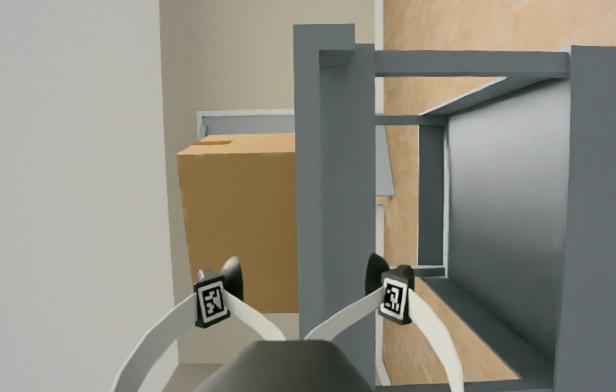

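Call:
move:
  blocking: false
  r2: {"base":{"translate_m":0.12,"strafe_m":0.04},"joints":{"arm_m":0.11},"pace":"slow","contact_limits":{"arm_m":0.1,"translate_m":0.2}}
  cameras: []

Call:
wait:
  seconds: 2.5
  cameras: []

Call:
wait:
  seconds: 3
  cameras: ["r2_wrist_camera","r2_head_camera","r1_head_left_camera","r1_head_camera"]

Scene clock: 174.60 s.
earlier move: r1 time_out
move: r2 moving
r1.base_odometry: x=-2.176 y=+0.342 heading=-2.414
r1.turned_by_wheels: +0.001
r1.turned_by_imu: +0.003
r1.base_tilt: forward=-1.6 right=+1.3
r1.lidar_m: 0.26 0.25 - 0.25 0.36 3.40 3.34 0.59 0.63 2.32 2.49 3.71
r1.base_status: translate_m time_out (by the wheels' count: +1.401 of +1.400)
r1.joint_positions: lift_m=+0.500 arm_m=+0.000 wrist_yaw_rad=+3.092 wrist_pitch_rad=+0.002 wrist_roll_rad=+0.000 gripper_m=+0.056
r1.joint_status: not commanded
r1.measured_speeds: all 0
r1.motor_effort: lift_m=+21(22) arm_m=+4(5) wheel_0=+0(1) wheel_1=+7(7) wheel_2=-2(2)
r1.servo_current: wrist_yaw_rad=52(59) wrist_pitch_rad=46(46) wrist_roll_rad=59(59) gripper_m=39(46)
r1.contact_limits: translate_m 1
r1.hand_pose: x=-0.1128 y=+0.1017 z=+0.6774 quat_wxyz=(+0.025, -0.001, +0.000, +1.000) (m; r1's base frame)
r1.wrist_depth_mm: - 137 - - - - - / - 137 - - - - - / 110 137 211 - - - - / 126 138 - - - - - / - - - - - - - / - - 194 - 187 - - / 1756 1464 1430 143 1618 1464 1618
r2.base_odometry: x=-0.097 y=-0.153 heading=-2.812
r2.turned_by_wheels: +0.000
r2.turned_by_imu: +0.001
r2.base_tilt: forward=-0.6 right=+0.0
r2.lidar_m: 0.59 3.01 2.30 2.26 1.94 1.50 1.44 1.58 2.29 2.46 2.63 0.59
r2.base_status: translate_m moving; strafe_m moving
r2.joint_positions: lift_m=+0.687 arm_m=+0.012 wrist_yaw_rad=+0.000 wrist_pitch_rad=+0.002 wrist_roll_rad=+1.570 gripper_m=+0.075
r2.joint_status: arm_m moving
r2.measured_speeds: translate_m=+0.049 strafe_m=+0.016 rotate_rad=+0.002 lift_m=+0.000 arm_m=+0.049 wrist_yaw_rad=+0.000 wrist_pitch_rad=+0.000 wrist_roll_rad=+0.000
r2.motor_effort: lift_m=+17(17) arm_m=+9(11) wheel_0=+5(7) wheel_1=+8(9) wheel_2=-10(10)
r2.servo_current: wrist_yaw_rad=33(52) wrist_pitch_rad=39(46) wrist_roll_rad=52(52) gripper_m=52(52)
r2.contact_limits: arm_m 0.1; translate_m 0.2
r2.hand_pose: x=+0.4717 y=-0.0875 z=+0.8647 quat_wxyz=(+0.708, +0.707, +0.001, -0.001) (m; r2's base frame)
r2.wrist_depth_mm: - - - 362 - 1618 1182 / - - - 397 - 759 - / - - 741 399 1008 - - / - - 621 410 1008 - - / - - 647 410 413 - - / - - 190 413 191 - - / - - - - - 1921 517
pictures: none
No camera images: "cameras" was empty.

not run: a stop that you did not command came earlier in this reply.

not run: a stop that you did not command came earlier in this reply.

Call:
wait:
  seconds: 2.5
  cameras: ["r2_wrist_camera","r2_head_camera","r1_head_left_camera","r1_head_right_camera"]

Scene clock: 177.03 s.
earlier move: r2 contact_stop
r1.base_odometry: x=-2.176 y=+0.342 heading=-2.414
r1.turned_by_wheels: +0.000
r1.turned_by_imu: +0.000
r1.base_tilt: forward=-1.6 right=+1.2
r1.lidar_m: 0.25 0.25 - 0.25 0.33 3.38 3.35 0.59 0.62 2.32 2.48 3.68
r1.base_status: translate_m time_out (by the wheels' count: +1.401 of +1.400)
r1.joint_positions: lift_m=+0.500 arm_m=+0.000 wrist_yaw_rad=+3.092 wrist_pitch_rad=+0.002 wrist_roll_rad=+0.000 gripper_m=+0.056
r1.joint_status: not commanded
r1.measured_speeds: all 0
r1.motor_effort: lift_m=+22(22) arm_m=+5(5) wheel_0=+0(1) wheel_1=+6(7) wheel_2=-2(2)
r1.servo_current: wrist_yaw_rad=59(65) wrist_pitch_rad=46(52) wrist_roll_rad=46(65) gripper_m=46(52)
r1.contact_limits: translate_m 1
r1.hand_pose: x=-0.1128 y=+0.1017 z=+0.6774 quat_wxyz=(+0.025, -0.001, +0.000, +1.000) (m; r1's base frame)
r1.wrist_depth_mm: - 137 - - - - - / - 137 - - - - - / 111 137 211 - - - - / 126 138 - - - - - / - - - - - - - / - - 194 - 187 - - / 1708 1537 1464 143 1576 1499 1661
r2.base_odometry: x=-0.187 y=-0.222 heading=-2.812
r2.turned_by_wheels: +0.000
r2.turned_by_imu: +0.000
r2.base_tilt: forward=-0.7 right=+0.1
r2.lidar_m: 0.52 2.94 2.27 2.21 2.03 1.59 1.53 1.67 2.42 2.49 2.69 0.55
r2.base_status: done
r2.joint_positions: lift_m=+0.687 arm_m=+0.100 wrist_yaw_rad=-0.002 wrist_pitch_rad=+0.002 wrist_roll_rad=+1.570 gripper_m=+0.075
r2.joint_status: arm_m contact_stop (moved +0.099 of +0.110)
r2.measured_speeds: all 0
r2.on_its_own: arm_m is slack since a contact_stop (your +0.110 is given up)
r2.motor_effort: lift_m=+17(17) arm_m=+0(15) wheel_0=+5(10) wheel_1=+4(9) wheel_2=-5(14)
r2.servo_current: wrist_yaw_rad=52(59) wrist_pitch_rad=39(46) wrist_roll_rad=52(59) gripper_m=52(59)
r2.contact_limits: arm_m 0.1; translate_m 0.2
r2.hand_pose: x=+0.5587 y=-0.0881 z=+0.8647 quat_wxyz=(+0.708, +0.707, +0.000, -0.002) (m; r2's base frame)
r2.wrist_depth_mm: - - - 202 262 1708 - / - - - 263 263 831 - / - - 473 265 265 866 - / - - 488 266 266 854 - / - - 508 268 267 878 - / - - 190 210 191 - - / - - - - - 1808 504
wait: 0.00 of 2.5 s (r2 has come to rest)
pictures: r1_head_left_camera, r1_head_right_camera, r2_head_camera, r2_wrist_camera
Images, in order (width x height): r1_head_left_camera 420x672, r1_head_right_camera 420x672, r2_head_camera 420x560, r2_wrist_camera 616x392.

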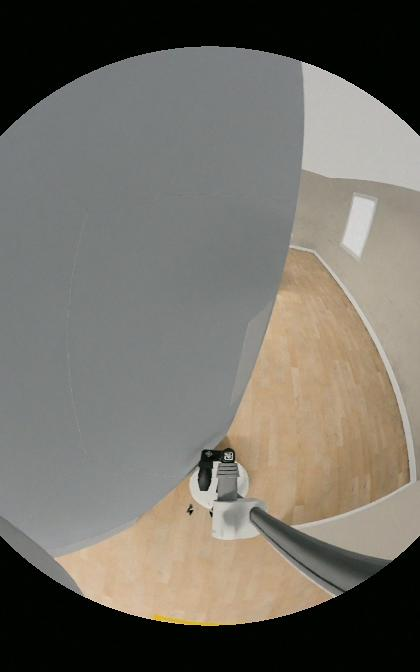

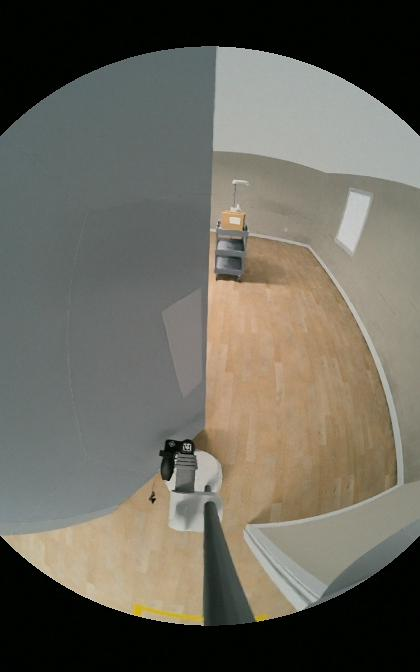

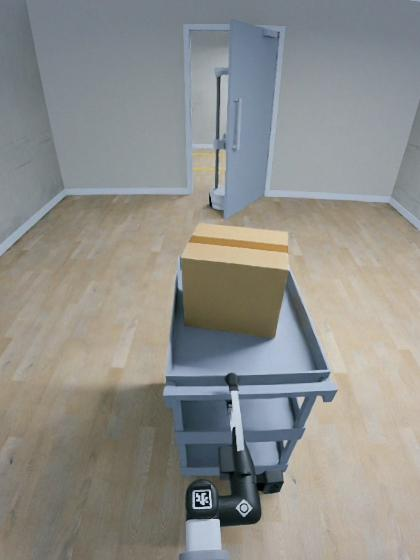

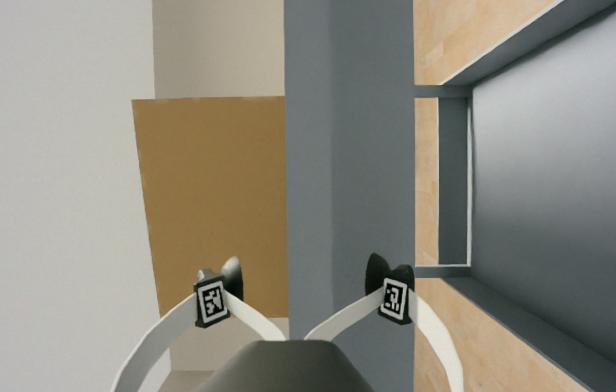

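Call:
move:
  blocking: false
  r1: {"base":{"translate_m":0.45,"strafe_m":-0.6},"pace":"slow","contact_limits":{"translate_m":0.8}}
  r2: {"base":{"translate_m":0.025},"pace":"slow","contact_limits":{"translate_m":0.3},"joints":{"arm_m":0.102}}
  cameras: []

Call:
wait:
  seconds: 1.5
  cameras: []

Call:
move:
  blocking: false
  r2: {"joints":{"gripper_m":-0.03}}
  cameras: []

Call:
wait:
  seconds: 4
  cameras: []

Call:
wait:
  seconds: 6
  cameras: ["r2_wrist_camera","r2_head_camera","r1_head_left_camera"]

Scene clock: 189.27 s.
move: r1 moving; r2 moving
r1.base_odometry: x=-2.188 y=+0.345 heading=-2.414
r1.turned_by_wheels: +0.000
r1.turned_by_imu: +0.000
r1.base_tilt: forward=-1.6 right=+1.3
r1.lidar_m: 0.26 0.25 - 0.25 0.33 3.39 3.35 0.60 0.65 2.31 2.46 3.67
r1.base_status: translate_m moving; strafe_m moving
r1.joint_positions: lift_m=+0.500 arm_m=+0.000 wrist_yaw_rad=+3.092 wrist_pitch_rad=+0.002 wrist_roll_rad=+0.000 gripper_m=+0.056
r1.joint_status: not commanded
r1.measured_speeds: translate_m=+0.029 strafe_m=-0.040 rotate_rad=-0.003 lift_m=+0.000 arm_m=+0.000 wrist_yaw_rad=+0.000 wrist_pitch_rad=+0.000 wrist_roll_rad=+0.000
r1.motor_effort: lift_m=+21(22) arm_m=+5(5) wheel_0=+7(9) wheel_1=+2(7) wheel_2=-9(10)
r1.servo_current: wrist_yaw_rad=26(65) wrist_pitch_rad=39(46) wrist_roll_rad=59(59) gripper_m=39(39)
r1.contact_limits: translate_m 0.8
r1.hand_pose: x=-0.1128 y=+0.1017 z=+0.6774 quat_wxyz=(+0.025, -0.001, +0.000, +1.000) (m; r1's base frame)
r1.wrist_depth_mm: - 137 - - - - - / - 138 - - - - - / 110 137 212 - - - - / 126 138 - - - - - / - - - - - - - / - - 194 - 187 - - / 1756 1537 1537 143 1618 1499 1576
r2.base_odometry: x=-0.199 y=-0.226 heading=-2.812
r2.turned_by_wheels: +0.000
r2.turned_by_imu: +0.001
r2.base_tilt: forward=-0.6 right=+0.1
r2.lidar_m: 0.53 2.96 2.27 2.21 2.09 1.61 1.56 1.68 2.46 2.49 2.69 0.56
r2.base_status: translate_m moving
r2.joint_positions: lift_m=+0.687 arm_m=+0.102 wrist_yaw_rad=-0.002 wrist_pitch_rad=+0.002 wrist_roll_rad=+1.570 gripper_m=+0.075
r2.joint_status: arm_m moving
r2.measured_speeds: translate_m=+0.049 strafe_m=-0.001 rotate_rad=-0.001 lift_m=+0.000 arm_m=+0.000 wrist_yaw_rad=+0.000 wrist_pitch_rad=+0.000 wrist_roll_rad=+0.000
r2.motor_effort: lift_m=+17(17) arm_m=+5(12) wheel_0=+3(9) wheel_1=+6(7) wheel_2=-9(11)
r2.servo_current: wrist_yaw_rad=52(59) wrist_pitch_rad=39(46) wrist_roll_rad=46(59) gripper_m=52(59)
r2.contact_limits: translate_m 0.3
r2.hand_pose: x=+0.5608 y=-0.0881 z=+0.8647 quat_wxyz=(+0.708, +0.707, +0.000, -0.002) (m; r2's base frame)
r2.wrist_depth_mm: - - - 190 249 1708 - / - - - 191 250 768 - / - - 459 250 252 866 - / - - 480 252 253 854 - / - - 492 196 253 866 - / - - 190 196 191 - - / - - - - 258 1756 504
pictures: none
No camera images: "cameras" was empty.

Scene clock: 190.03 s.
earlier move: r1 moving; r2 done
r1.base_odometry: x=-2.251 y=+0.357 heading=-2.414
r1.turned_by_wheels: +0.000
r1.turned_by_imu: +0.000
r1.base_tilt: forward=-1.6 right=+1.3
r1.lidar_m: 0.25 0.25 - 0.25 0.36 3.43 3.40 0.59 0.74 2.26 2.45 3.60
r1.base_status: translate_m moving; strafe_m moving
r1.joint_positions: lift_m=+0.500 arm_m=+0.000 wrist_yaw_rad=+3.092 wrist_pitch_rad=+0.002 wrist_roll_rad=+0.000 gripper_m=+0.056
r1.joint_status: not commanded
r1.measured_speeds: translate_m=+0.060 strafe_m=-0.079 rotate_rad=-0.002 lift_m=+0.000 arm_m=+0.000 wrist_yaw_rad=+0.000 wrist_pitch_rad=+0.000 wrist_roll_rad=+0.000
r1.motor_effort: lift_m=+22(22) arm_m=+4(5) wheel_0=+6(10) wheel_1=+3(7) wheel_2=-7(10)
r1.servo_current: wrist_yaw_rad=46(72) wrist_pitch_rad=33(46) wrist_roll_rad=52(65) gripper_m=46(46)
r1.contact_limits: translate_m 0.8
r1.hand_pose: x=-0.1128 y=+0.1017 z=+0.6774 quat_wxyz=(+0.025, -0.001, +0.000, +1.000) (m; r1's base frame)
r1.wrist_depth_mm: - 137 - - - - - / - 137 - - - - - / 110 138 211 - - - - / 126 138 - - - - - / 627 - - - - - - / 654 - 194 - 187 - - / 691 1537 1576 153 1576 1464 1661
r2.base_odometry: x=-0.210 y=-0.230 heading=-2.812
r2.turned_by_wheels: +0.000
r2.turned_by_imu: +0.000
r2.base_tilt: forward=-0.7 right=+0.1
r2.lidar_m: 0.51 2.97 2.28 2.19 2.09 1.60 1.56 1.69 2.46 2.51 2.69 0.53
r2.base_status: done
r2.joint_positions: lift_m=+0.687 arm_m=+0.102 wrist_yaw_rad=-0.002 wrist_pitch_rad=+0.002 wrist_roll_rad=+1.570 gripper_m=+0.075
r2.joint_status: all done
r2.measured_speeds: all 0
r2.motor_effort: lift_m=+17(17) arm_m=+8(12) wheel_0=+5(9) wheel_1=+4(7) wheel_2=-7(11)
r2.servo_current: wrist_yaw_rad=59(59) wrist_pitch_rad=39(46) wrist_roll_rad=52(59) gripper_m=52(59)
r2.contact_limits: translate_m 0.3
r2.hand_pose: x=+0.5609 y=-0.0881 z=+0.8647 quat_wxyz=(+0.708, +0.707, +0.000, -0.002) (m; r2's base frame)
r2.wrist_depth_mm: - - - 181 240 1708 - / - - - 183 243 778 - / - 455 449 183 242 842 - / - - 466 185 244 842 - / - - 480 185 247 842 - / - - 189 186 190 - - / - - - - - 1863 500
wait: 0.77 of 1.5 s (r2 has come to rest)
pictures: none
No camera images: "cameras" was empty.

Scene clock: 190.53 s.
earlier move: r1 moving
move: r2 moving
r1.base_odometry: x=-2.300 y=+0.367 heading=-2.414
r1.turned_by_wheels: +0.000
r1.turned_by_imu: +0.000
r1.base_tilt: forward=-1.6 right=+1.2
r1.lidar_m: 0.25 0.25 - 0.25 0.38 3.46 3.43 0.58 0.80 2.25 2.38 3.56
r1.base_status: translate_m moving; strafe_m moving
r1.joint_positions: lift_m=+0.500 arm_m=+0.000 wrist_yaw_rad=+3.092 wrist_pitch_rad=+0.002 wrist_roll_rad=+0.000 gripper_m=+0.056
r1.joint_status: not commanded
r1.measured_speeds: translate_m=+0.059 strafe_m=-0.080 rotate_rad=+0.003 lift_m=+0.000 arm_m=+0.000 wrist_yaw_rad=+0.000 wrist_pitch_rad=+0.000 wrist_roll_rad=+0.000
r1.motor_effort: lift_m=+22(22) arm_m=+4(5) wheel_0=+8(9) wheel_1=+1(4) wheel_2=-8(10)
r1.servo_current: wrist_yaw_rad=46(59) wrist_pitch_rad=39(46) wrist_roll_rad=46(59) gripper_m=46(46)
r1.contact_limits: translate_m 0.8
r1.hand_pose: x=-0.1128 y=+0.1017 z=+0.6774 quat_wxyz=(+0.025, -0.001, +0.000, +1.000) (m; r1's base frame)
r1.wrist_depth_mm: - 137 - - - - - / - 137 - - - - - / 110 137 212 - - - - / 126 138 - - - - - / 654 - - - - - - / 661 - 194 - 187 - - / 668 1464 1499 143 1618 1499 1618
r2.base_odometry: x=-0.210 y=-0.230 heading=-2.812
r2.turned_by_wheels: +0.000
r2.turned_by_imu: +0.000
r2.base_tilt: forward=-0.7 right=+0.0
r2.lidar_m: 0.49 2.97 2.27 2.20 2.12 1.63 1.57 1.66 2.43 2.51 2.69 0.55
r2.base_status: not commanded
r2.joint_positions: lift_m=+0.687 arm_m=+0.102 wrist_yaw_rad=-0.002 wrist_pitch_rad=+0.002 wrist_roll_rad=+1.570 gripper_m=+0.056
r2.joint_status: gripper_m moving
r2.measured_speeds: all 0
r2.motor_effort: lift_m=+16(17) arm_m=+8(8) wheel_0=+5(6) wheel_1=+4(4) wheel_2=-7(7)
r2.servo_current: wrist_yaw_rad=46(52) wrist_pitch_rad=46(46) wrist_roll_rad=39(52) gripper_m=124(124)
r2.contact_limits: translate_m 0.3
r2.hand_pose: x=+0.5609 y=-0.0881 z=+0.8647 quat_wxyz=(+0.708, +0.707, +0.000, -0.002) (m; r2's base frame)
r2.wrist_depth_mm: - - - 181 241 1661 - / - - - 183 242 759 - / - 455 452 183 243 842 - / - - 462 184 244 831 - / - - 484 185 246 854 - / - - 193 186 187 - - / - - - - - 1618 500
pictures: none
No camera images: "cameras" was empty.

Scene clock: 191.77 s.
earlier move: r1 moving; r2 done
r1.base_odometry: x=-2.421 y=+0.392 heading=-2.414
r1.turned_by_wheels: +0.000
r1.turned_by_imu: +0.000
r1.base_tilt: forward=-1.6 right=+1.3
r1.lidar_m: 2.48 0.25 0.25 0.25 0.39 3.55 3.53 0.61 0.91 2.14 2.30 3.40
r1.base_status: translate_m moving; strafe_m moving
r1.joint_positions: lift_m=+0.500 arm_m=+0.000 wrist_yaw_rad=+3.092 wrist_pitch_rad=+0.002 wrist_roll_rad=+0.000 gripper_m=+0.056
r1.joint_status: not commanded
r1.measured_speeds: translate_m=+0.060 strafe_m=-0.079 rotate_rad=-0.006 lift_m=+0.000 arm_m=+0.000 wrist_yaw_rad=+0.000 wrist_pitch_rad=+0.000 wrist_roll_rad=+0.000
r1.motor_effort: lift_m=+22(22) arm_m=+5(5) wheel_0=+7(10) wheel_1=+3(6) wheel_2=-7(10)
r1.servo_current: wrist_yaw_rad=52(65) wrist_pitch_rad=39(52) wrist_roll_rad=65(65) gripper_m=39(46)
r1.contact_limits: translate_m 0.8
r1.hand_pose: x=-0.1128 y=+0.1017 z=+0.6774 quat_wxyz=(+0.025, -0.001, +0.000, +1.000) (m; r1's base frame)
r1.wrist_depth_mm: - 137 - - - - - / - 137 - - - - - / 111 138 212 - - - - / 126 138 - - - - - / - 759 - - - - - / - 750 193 - 187 - - / - 152 1499 153 1618 1499 1576
r2.base_odometry: x=-0.210 y=-0.230 heading=-2.812
r2.turned_by_wheels: +0.000
r2.turned_by_imu: +0.000
r2.base_tilt: forward=-0.6 right=+0.1
r2.lidar_m: 0.49 3.00 2.26 2.22 2.11 1.61 1.58 1.69 2.47 2.50 2.69 0.52
r2.base_status: not commanded
r2.joint_positions: lift_m=+0.687 arm_m=+0.102 wrist_yaw_rad=+0.001 wrist_pitch_rad=+0.002 wrist_roll_rad=+1.570 gripper_m=-0.028
r2.joint_status: all done
r2.measured_speeds: all 0
r2.motor_effort: lift_m=+17(17) arm_m=+4(8) wheel_0=+3(6) wheel_1=+2(4) wheel_2=-1(7)
r2.servo_current: wrist_yaw_rad=46(59) wrist_pitch_rad=39(46) wrist_roll_rad=46(59) gripper_m=124(306)
r2.contact_limits: translate_m 0.3
r2.hand_pose: x=+0.5613 y=-0.0873 z=+0.8647 quat_wxyz=(+0.708, +0.707, +0.001, -0.001) (m; r2's base frame)
r2.wrist_depth_mm: - - - 166 224 1661 - / - - - 167 227 798 - / - 439 436 169 228 820 - / - 459 452 229 230 831 - / - - 473 172 232 - - / - - 185 173 179 - - / - - - - 236 1618 484
wait: 1.23 of 4 s (r2 has come to rest)
pictures: none
No camera images: "cameras" was empty.

Scene clock: 197.53 s.
earlier move: r1 done
r1.base_odometry: x=-2.911 y=+0.491 heading=-2.414
r1.turned_by_wheels: +0.000
r1.turned_by_imu: -0.002
r1.base_tilt: forward=-1.6 right=+1.3
r1.lidar_m: 2.16 3.79 3.00 2.57 1.13 0.73 0.77 0.98 1.47 1.75 1.88 2.85
r1.base_status: done
r1.joint_positions: lift_m=+0.500 arm_m=+0.000 wrist_yaw_rad=+3.092 wrist_pitch_rad=+0.002 wrist_roll_rad=+0.000 gripper_m=+0.056
r1.joint_status: not commanded
r1.measured_speeds: all 0
r1.motor_effort: lift_m=+22(22) arm_m=+4(5) wheel_0=+3(10) wheel_1=-3(6) wheel_2=-2(10)
r1.servo_current: wrist_yaw_rad=39(72) wrist_pitch_rad=46(52) wrist_roll_rad=52(72) gripper_m=39(46)
r1.contact_limits: translate_m 0.8
r1.hand_pose: x=-0.1128 y=+0.1017 z=+0.6774 quat_wxyz=(+0.025, -0.001, +0.000, +1.000) (m; r1's base frame)
r1.wrist_depth_mm: - 137 - 991 - - - / - 137 - - - - - / 110 138 208 - - - - / 127 138 235 - - - - / - - - - - - - / - - 190 - 187 - - / - 140 - 137 - - -
r2.base_odometry: x=-0.210 y=-0.230 heading=-2.812
r2.turned_by_wheels: +0.000
r2.turned_by_imu: +0.001
r2.base_tilt: forward=-0.6 right=+0.0
r2.lidar_m: 0.50 2.96 2.27 2.18 2.11 1.60 1.57 1.69 2.48 2.51 2.69 0.51
r2.base_status: not commanded
r2.joint_positions: lift_m=+0.687 arm_m=+0.102 wrist_yaw_rad=+0.001 wrist_pitch_rad=+0.002 wrist_roll_rad=+1.570 gripper_m=-0.028
r2.joint_status: all done
r2.measured_speeds: all 0
r2.motor_effort: lift_m=+16(17) arm_m=+4(8) wheel_0=+3(6) wheel_1=+2(4) wheel_2=-1(7)
r2.servo_current: wrist_yaw_rad=39(59) wrist_pitch_rad=39(46) wrist_roll_rad=52(59) gripper_m=117(306)
r2.contact_limits: translate_m 0.3
r2.hand_pose: x=+0.5613 y=-0.0873 z=+0.8647 quat_wxyz=(+0.708, +0.707, +0.001, -0.001) (m; r2's base frame)
r2.wrist_depth_mm: - - - 166 224 1708 - / - - - 167 225 798 - / - 436 436 169 227 820 - / - 462 452 229 229 842 - / - - 469 172 233 - - / - - 186 174 180 - - / - - - - 236 1618 484
wait: 5.77 of 6 s (r1 has come to rest)
pictures: r1_head_left_camera, r2_head_camera, r2_wrist_camera
Images, in order (width x height): r1_head_left_camera 420x672, r2_head_camera 420x560, r2_wrist_camera 616x392.

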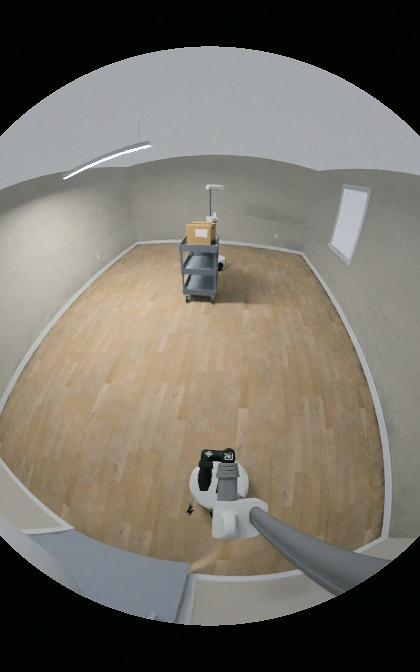

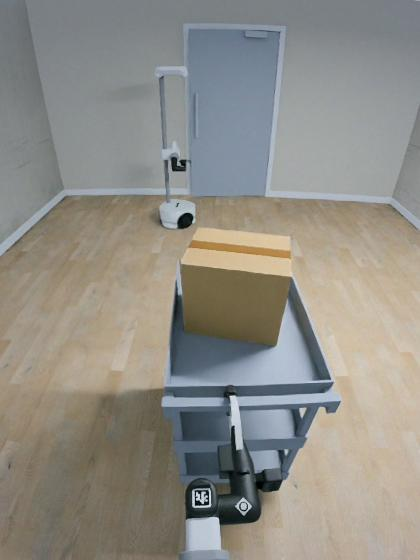

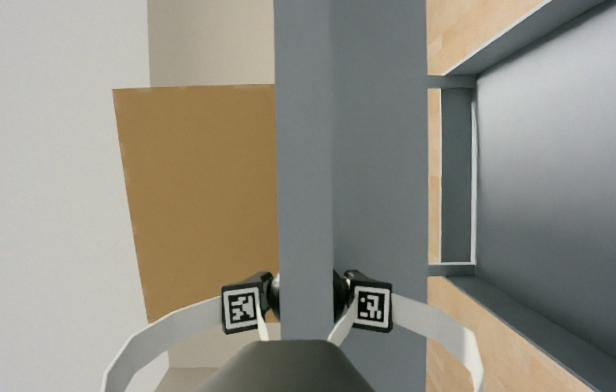

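Call:
move:
  blocking: false
  r1: {"base":{"rotate_rad":-2.68},"joints":{"lift_m":0.87}}
  cameras: []

Call:
wait:
  seconds: 4
  cameras: ["r1_head_camera","r1_head_right_camera"]

Scene clock: 209.70 s.
move: r1 moving
r1.base_odometry: x=-2.911 y=+0.491 heading=-2.667
r1.turned_by_wheels: -0.252
r1.turned_by_imu: -0.254
r1.base_tilt: forward=-1.6 right=+1.3
r1.lidar_m: 3.20 2.13 3.25 2.95 1.51 0.97 0.84 0.89 1.13 1.76 1.78 2.21
r1.base_status: rotate_rad moving
r1.joint_positions: lift_m=+0.538 arm_m=+0.000 wrist_yaw_rad=+3.092 wrist_pitch_rad=+0.002 wrist_roll_rad=+0.000 gripper_m=+0.056
r1.joint_status: lift_m moving
r1.measured_speeds: translate_m=+0.001 strafe_m=+0.000 rotate_rad=-0.977 lift_m=+0.146 arm_m=+0.000 wrist_yaw_rad=+0.000 wrist_pitch_rad=+0.000 wrist_roll_rad=+0.000
r1.motor_effort: lift_m=+26(27) arm_m=+4(4) wheel_0=+6(8) wheel_1=+8(8) wheel_2=+7(8)
r1.servo_current: wrist_yaw_rad=33(65) wrist_pitch_rad=39(46) wrist_roll_rad=46(52) gripper_m=39(46)
r1.hand_pose: x=-0.1128 y=+0.1017 z=+0.7152 quat_wxyz=(+0.025, -0.001, +0.000, +1.000) (m; r1's base frame)
r1.wrist_depth_mm: - 137 - - - - - / - 137 217 - - - - / 110 138 208 - - - - / 126 138 234 - - - - / - - - - - - - / - - 190 - 187 - - / - 141 - 137 - - -
r2: as last shown
r2.base_tilt: forward=-0.7 right=+0.1
r2.lidar_m: 0.49 2.97 2.26 2.19 2.07 1.61 1.57 1.72 2.48 2.50 2.67 0.52
r2.motor_effort: lift_m=+17(17) arm_m=+4(4) wheel_0=+3(3) wheel_1=+2(3) wheel_2=-2(2)
r2.servo_current: wrist_yaw_rad=65(65) wrist_pitch_rad=39(46) wrist_roll_rad=52(59) gripper_m=117(124)
r2.contact_limits: translate_m 0.3
r2.wrist_depth_mm: - - - 166 224 1661 - / - - - 167 226 798 - / - 436 436 169 229 820 - / - 462 449 229 230 831 - / - - 473 172 233 - - / - - 185 173 179 - - / - - - - 236 1576 480
pictures: none
No camera images: "cameras" was empty.

Scene clock: 211.83 s.
earlier move: r1 done
r1.base_odometry: x=-2.911 y=+0.491 heading=+1.189
r1.turned_by_wheels: -2.427
r1.turned_by_imu: -2.440
r1.base_tilt: forward=-1.6 right=+1.3
r1.lidar_m: 0.96 1.35 1.75 1.88 2.67 2.16 2.24 3.06 2.97 1.22 0.86 0.83
r1.base_status: done
r1.joint_positions: lift_m=+0.870 arm_m=+0.000 wrist_yaw_rad=+3.091 wrist_pitch_rad=+0.002 wrist_roll_rad=+0.000 gripper_m=+0.056
r1.joint_status: all done
r1.measured_speeds: all 0
r1.motor_effort: lift_m=+24(28) arm_m=+4(4) wheel_0=+4(10) wheel_1=+2(10) wheel_2=-1(9)
r1.servo_current: wrist_yaw_rad=33(72) wrist_pitch_rad=39(52) wrist_roll_rad=39(59) gripper_m=39(46)
r1.hand_pose: x=-0.1127 y=+0.1018 z=+1.0472 quat_wxyz=(+0.025, -0.001, +0.000, +1.000) (m; r1's base frame)
r1.wrist_depth_mm: 136 138 - - - - - / 114 139 - - - - - / 118 140 279 - - - - / 137 160 - - - - - / - - - - - - - / - - 193 - 187 - - / - - - 153 - - -
r2.base_odometry: x=-0.210 y=-0.230 heading=-2.812
r2.turned_by_wheels: +0.000
r2.turned_by_imu: +0.000
r2.base_tilt: forward=-0.7 right=+0.0
r2.lidar_m: 0.50 2.98 2.27 2.20 2.08 1.61 1.56 1.67 2.48 2.52 2.71 0.53
r2.base_status: not commanded
r2.joint_positions: lift_m=+0.687 arm_m=+0.102 wrist_yaw_rad=+0.001 wrist_pitch_rad=+0.002 wrist_roll_rad=+1.570 gripper_m=-0.028
r2.joint_status: not commanded
r2.measured_speeds: all 0
r2.motor_effort: lift_m=+17(17) arm_m=+4(4) wheel_0=+3(4) wheel_1=+2(3) wheel_2=-2(2)
r2.servo_current: wrist_yaw_rad=46(65) wrist_pitch_rad=39(46) wrist_roll_rad=39(59) gripper_m=124(124)
r2.contact_limits: translate_m 0.3
r2.hand_pose: x=+0.5613 y=-0.0873 z=+0.8647 quat_wxyz=(+0.708, +0.707, +0.001, -0.001) (m; r2's base frame)
r2.wrist_depth_mm: - - - 166 224 1661 - / - - - 167 226 798 - / - 439 436 168 228 820 - / - 459 452 229 231 820 - / - - 473 172 232 - - / - - 186 174 180 - - / - - - - 236 1618 480
wait: 2.13 of 4 s (r1 has come to rest)
pictures: r1_head_camera, r1_head_right_camera
Images, in order (width x height): r1_head_camera 420x560, r1_head_right_camera 420x672.

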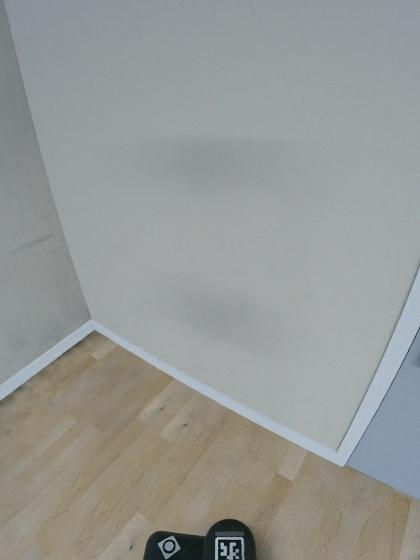

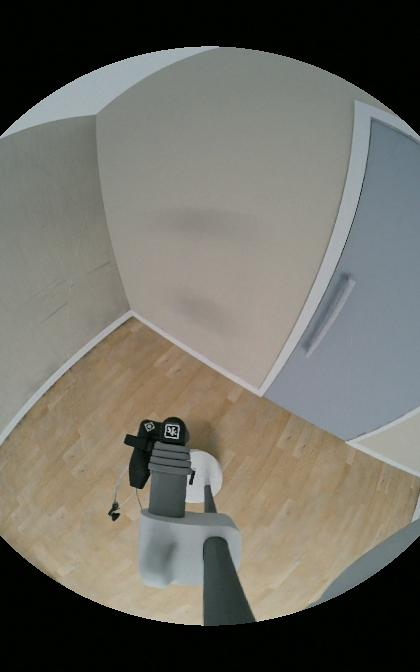

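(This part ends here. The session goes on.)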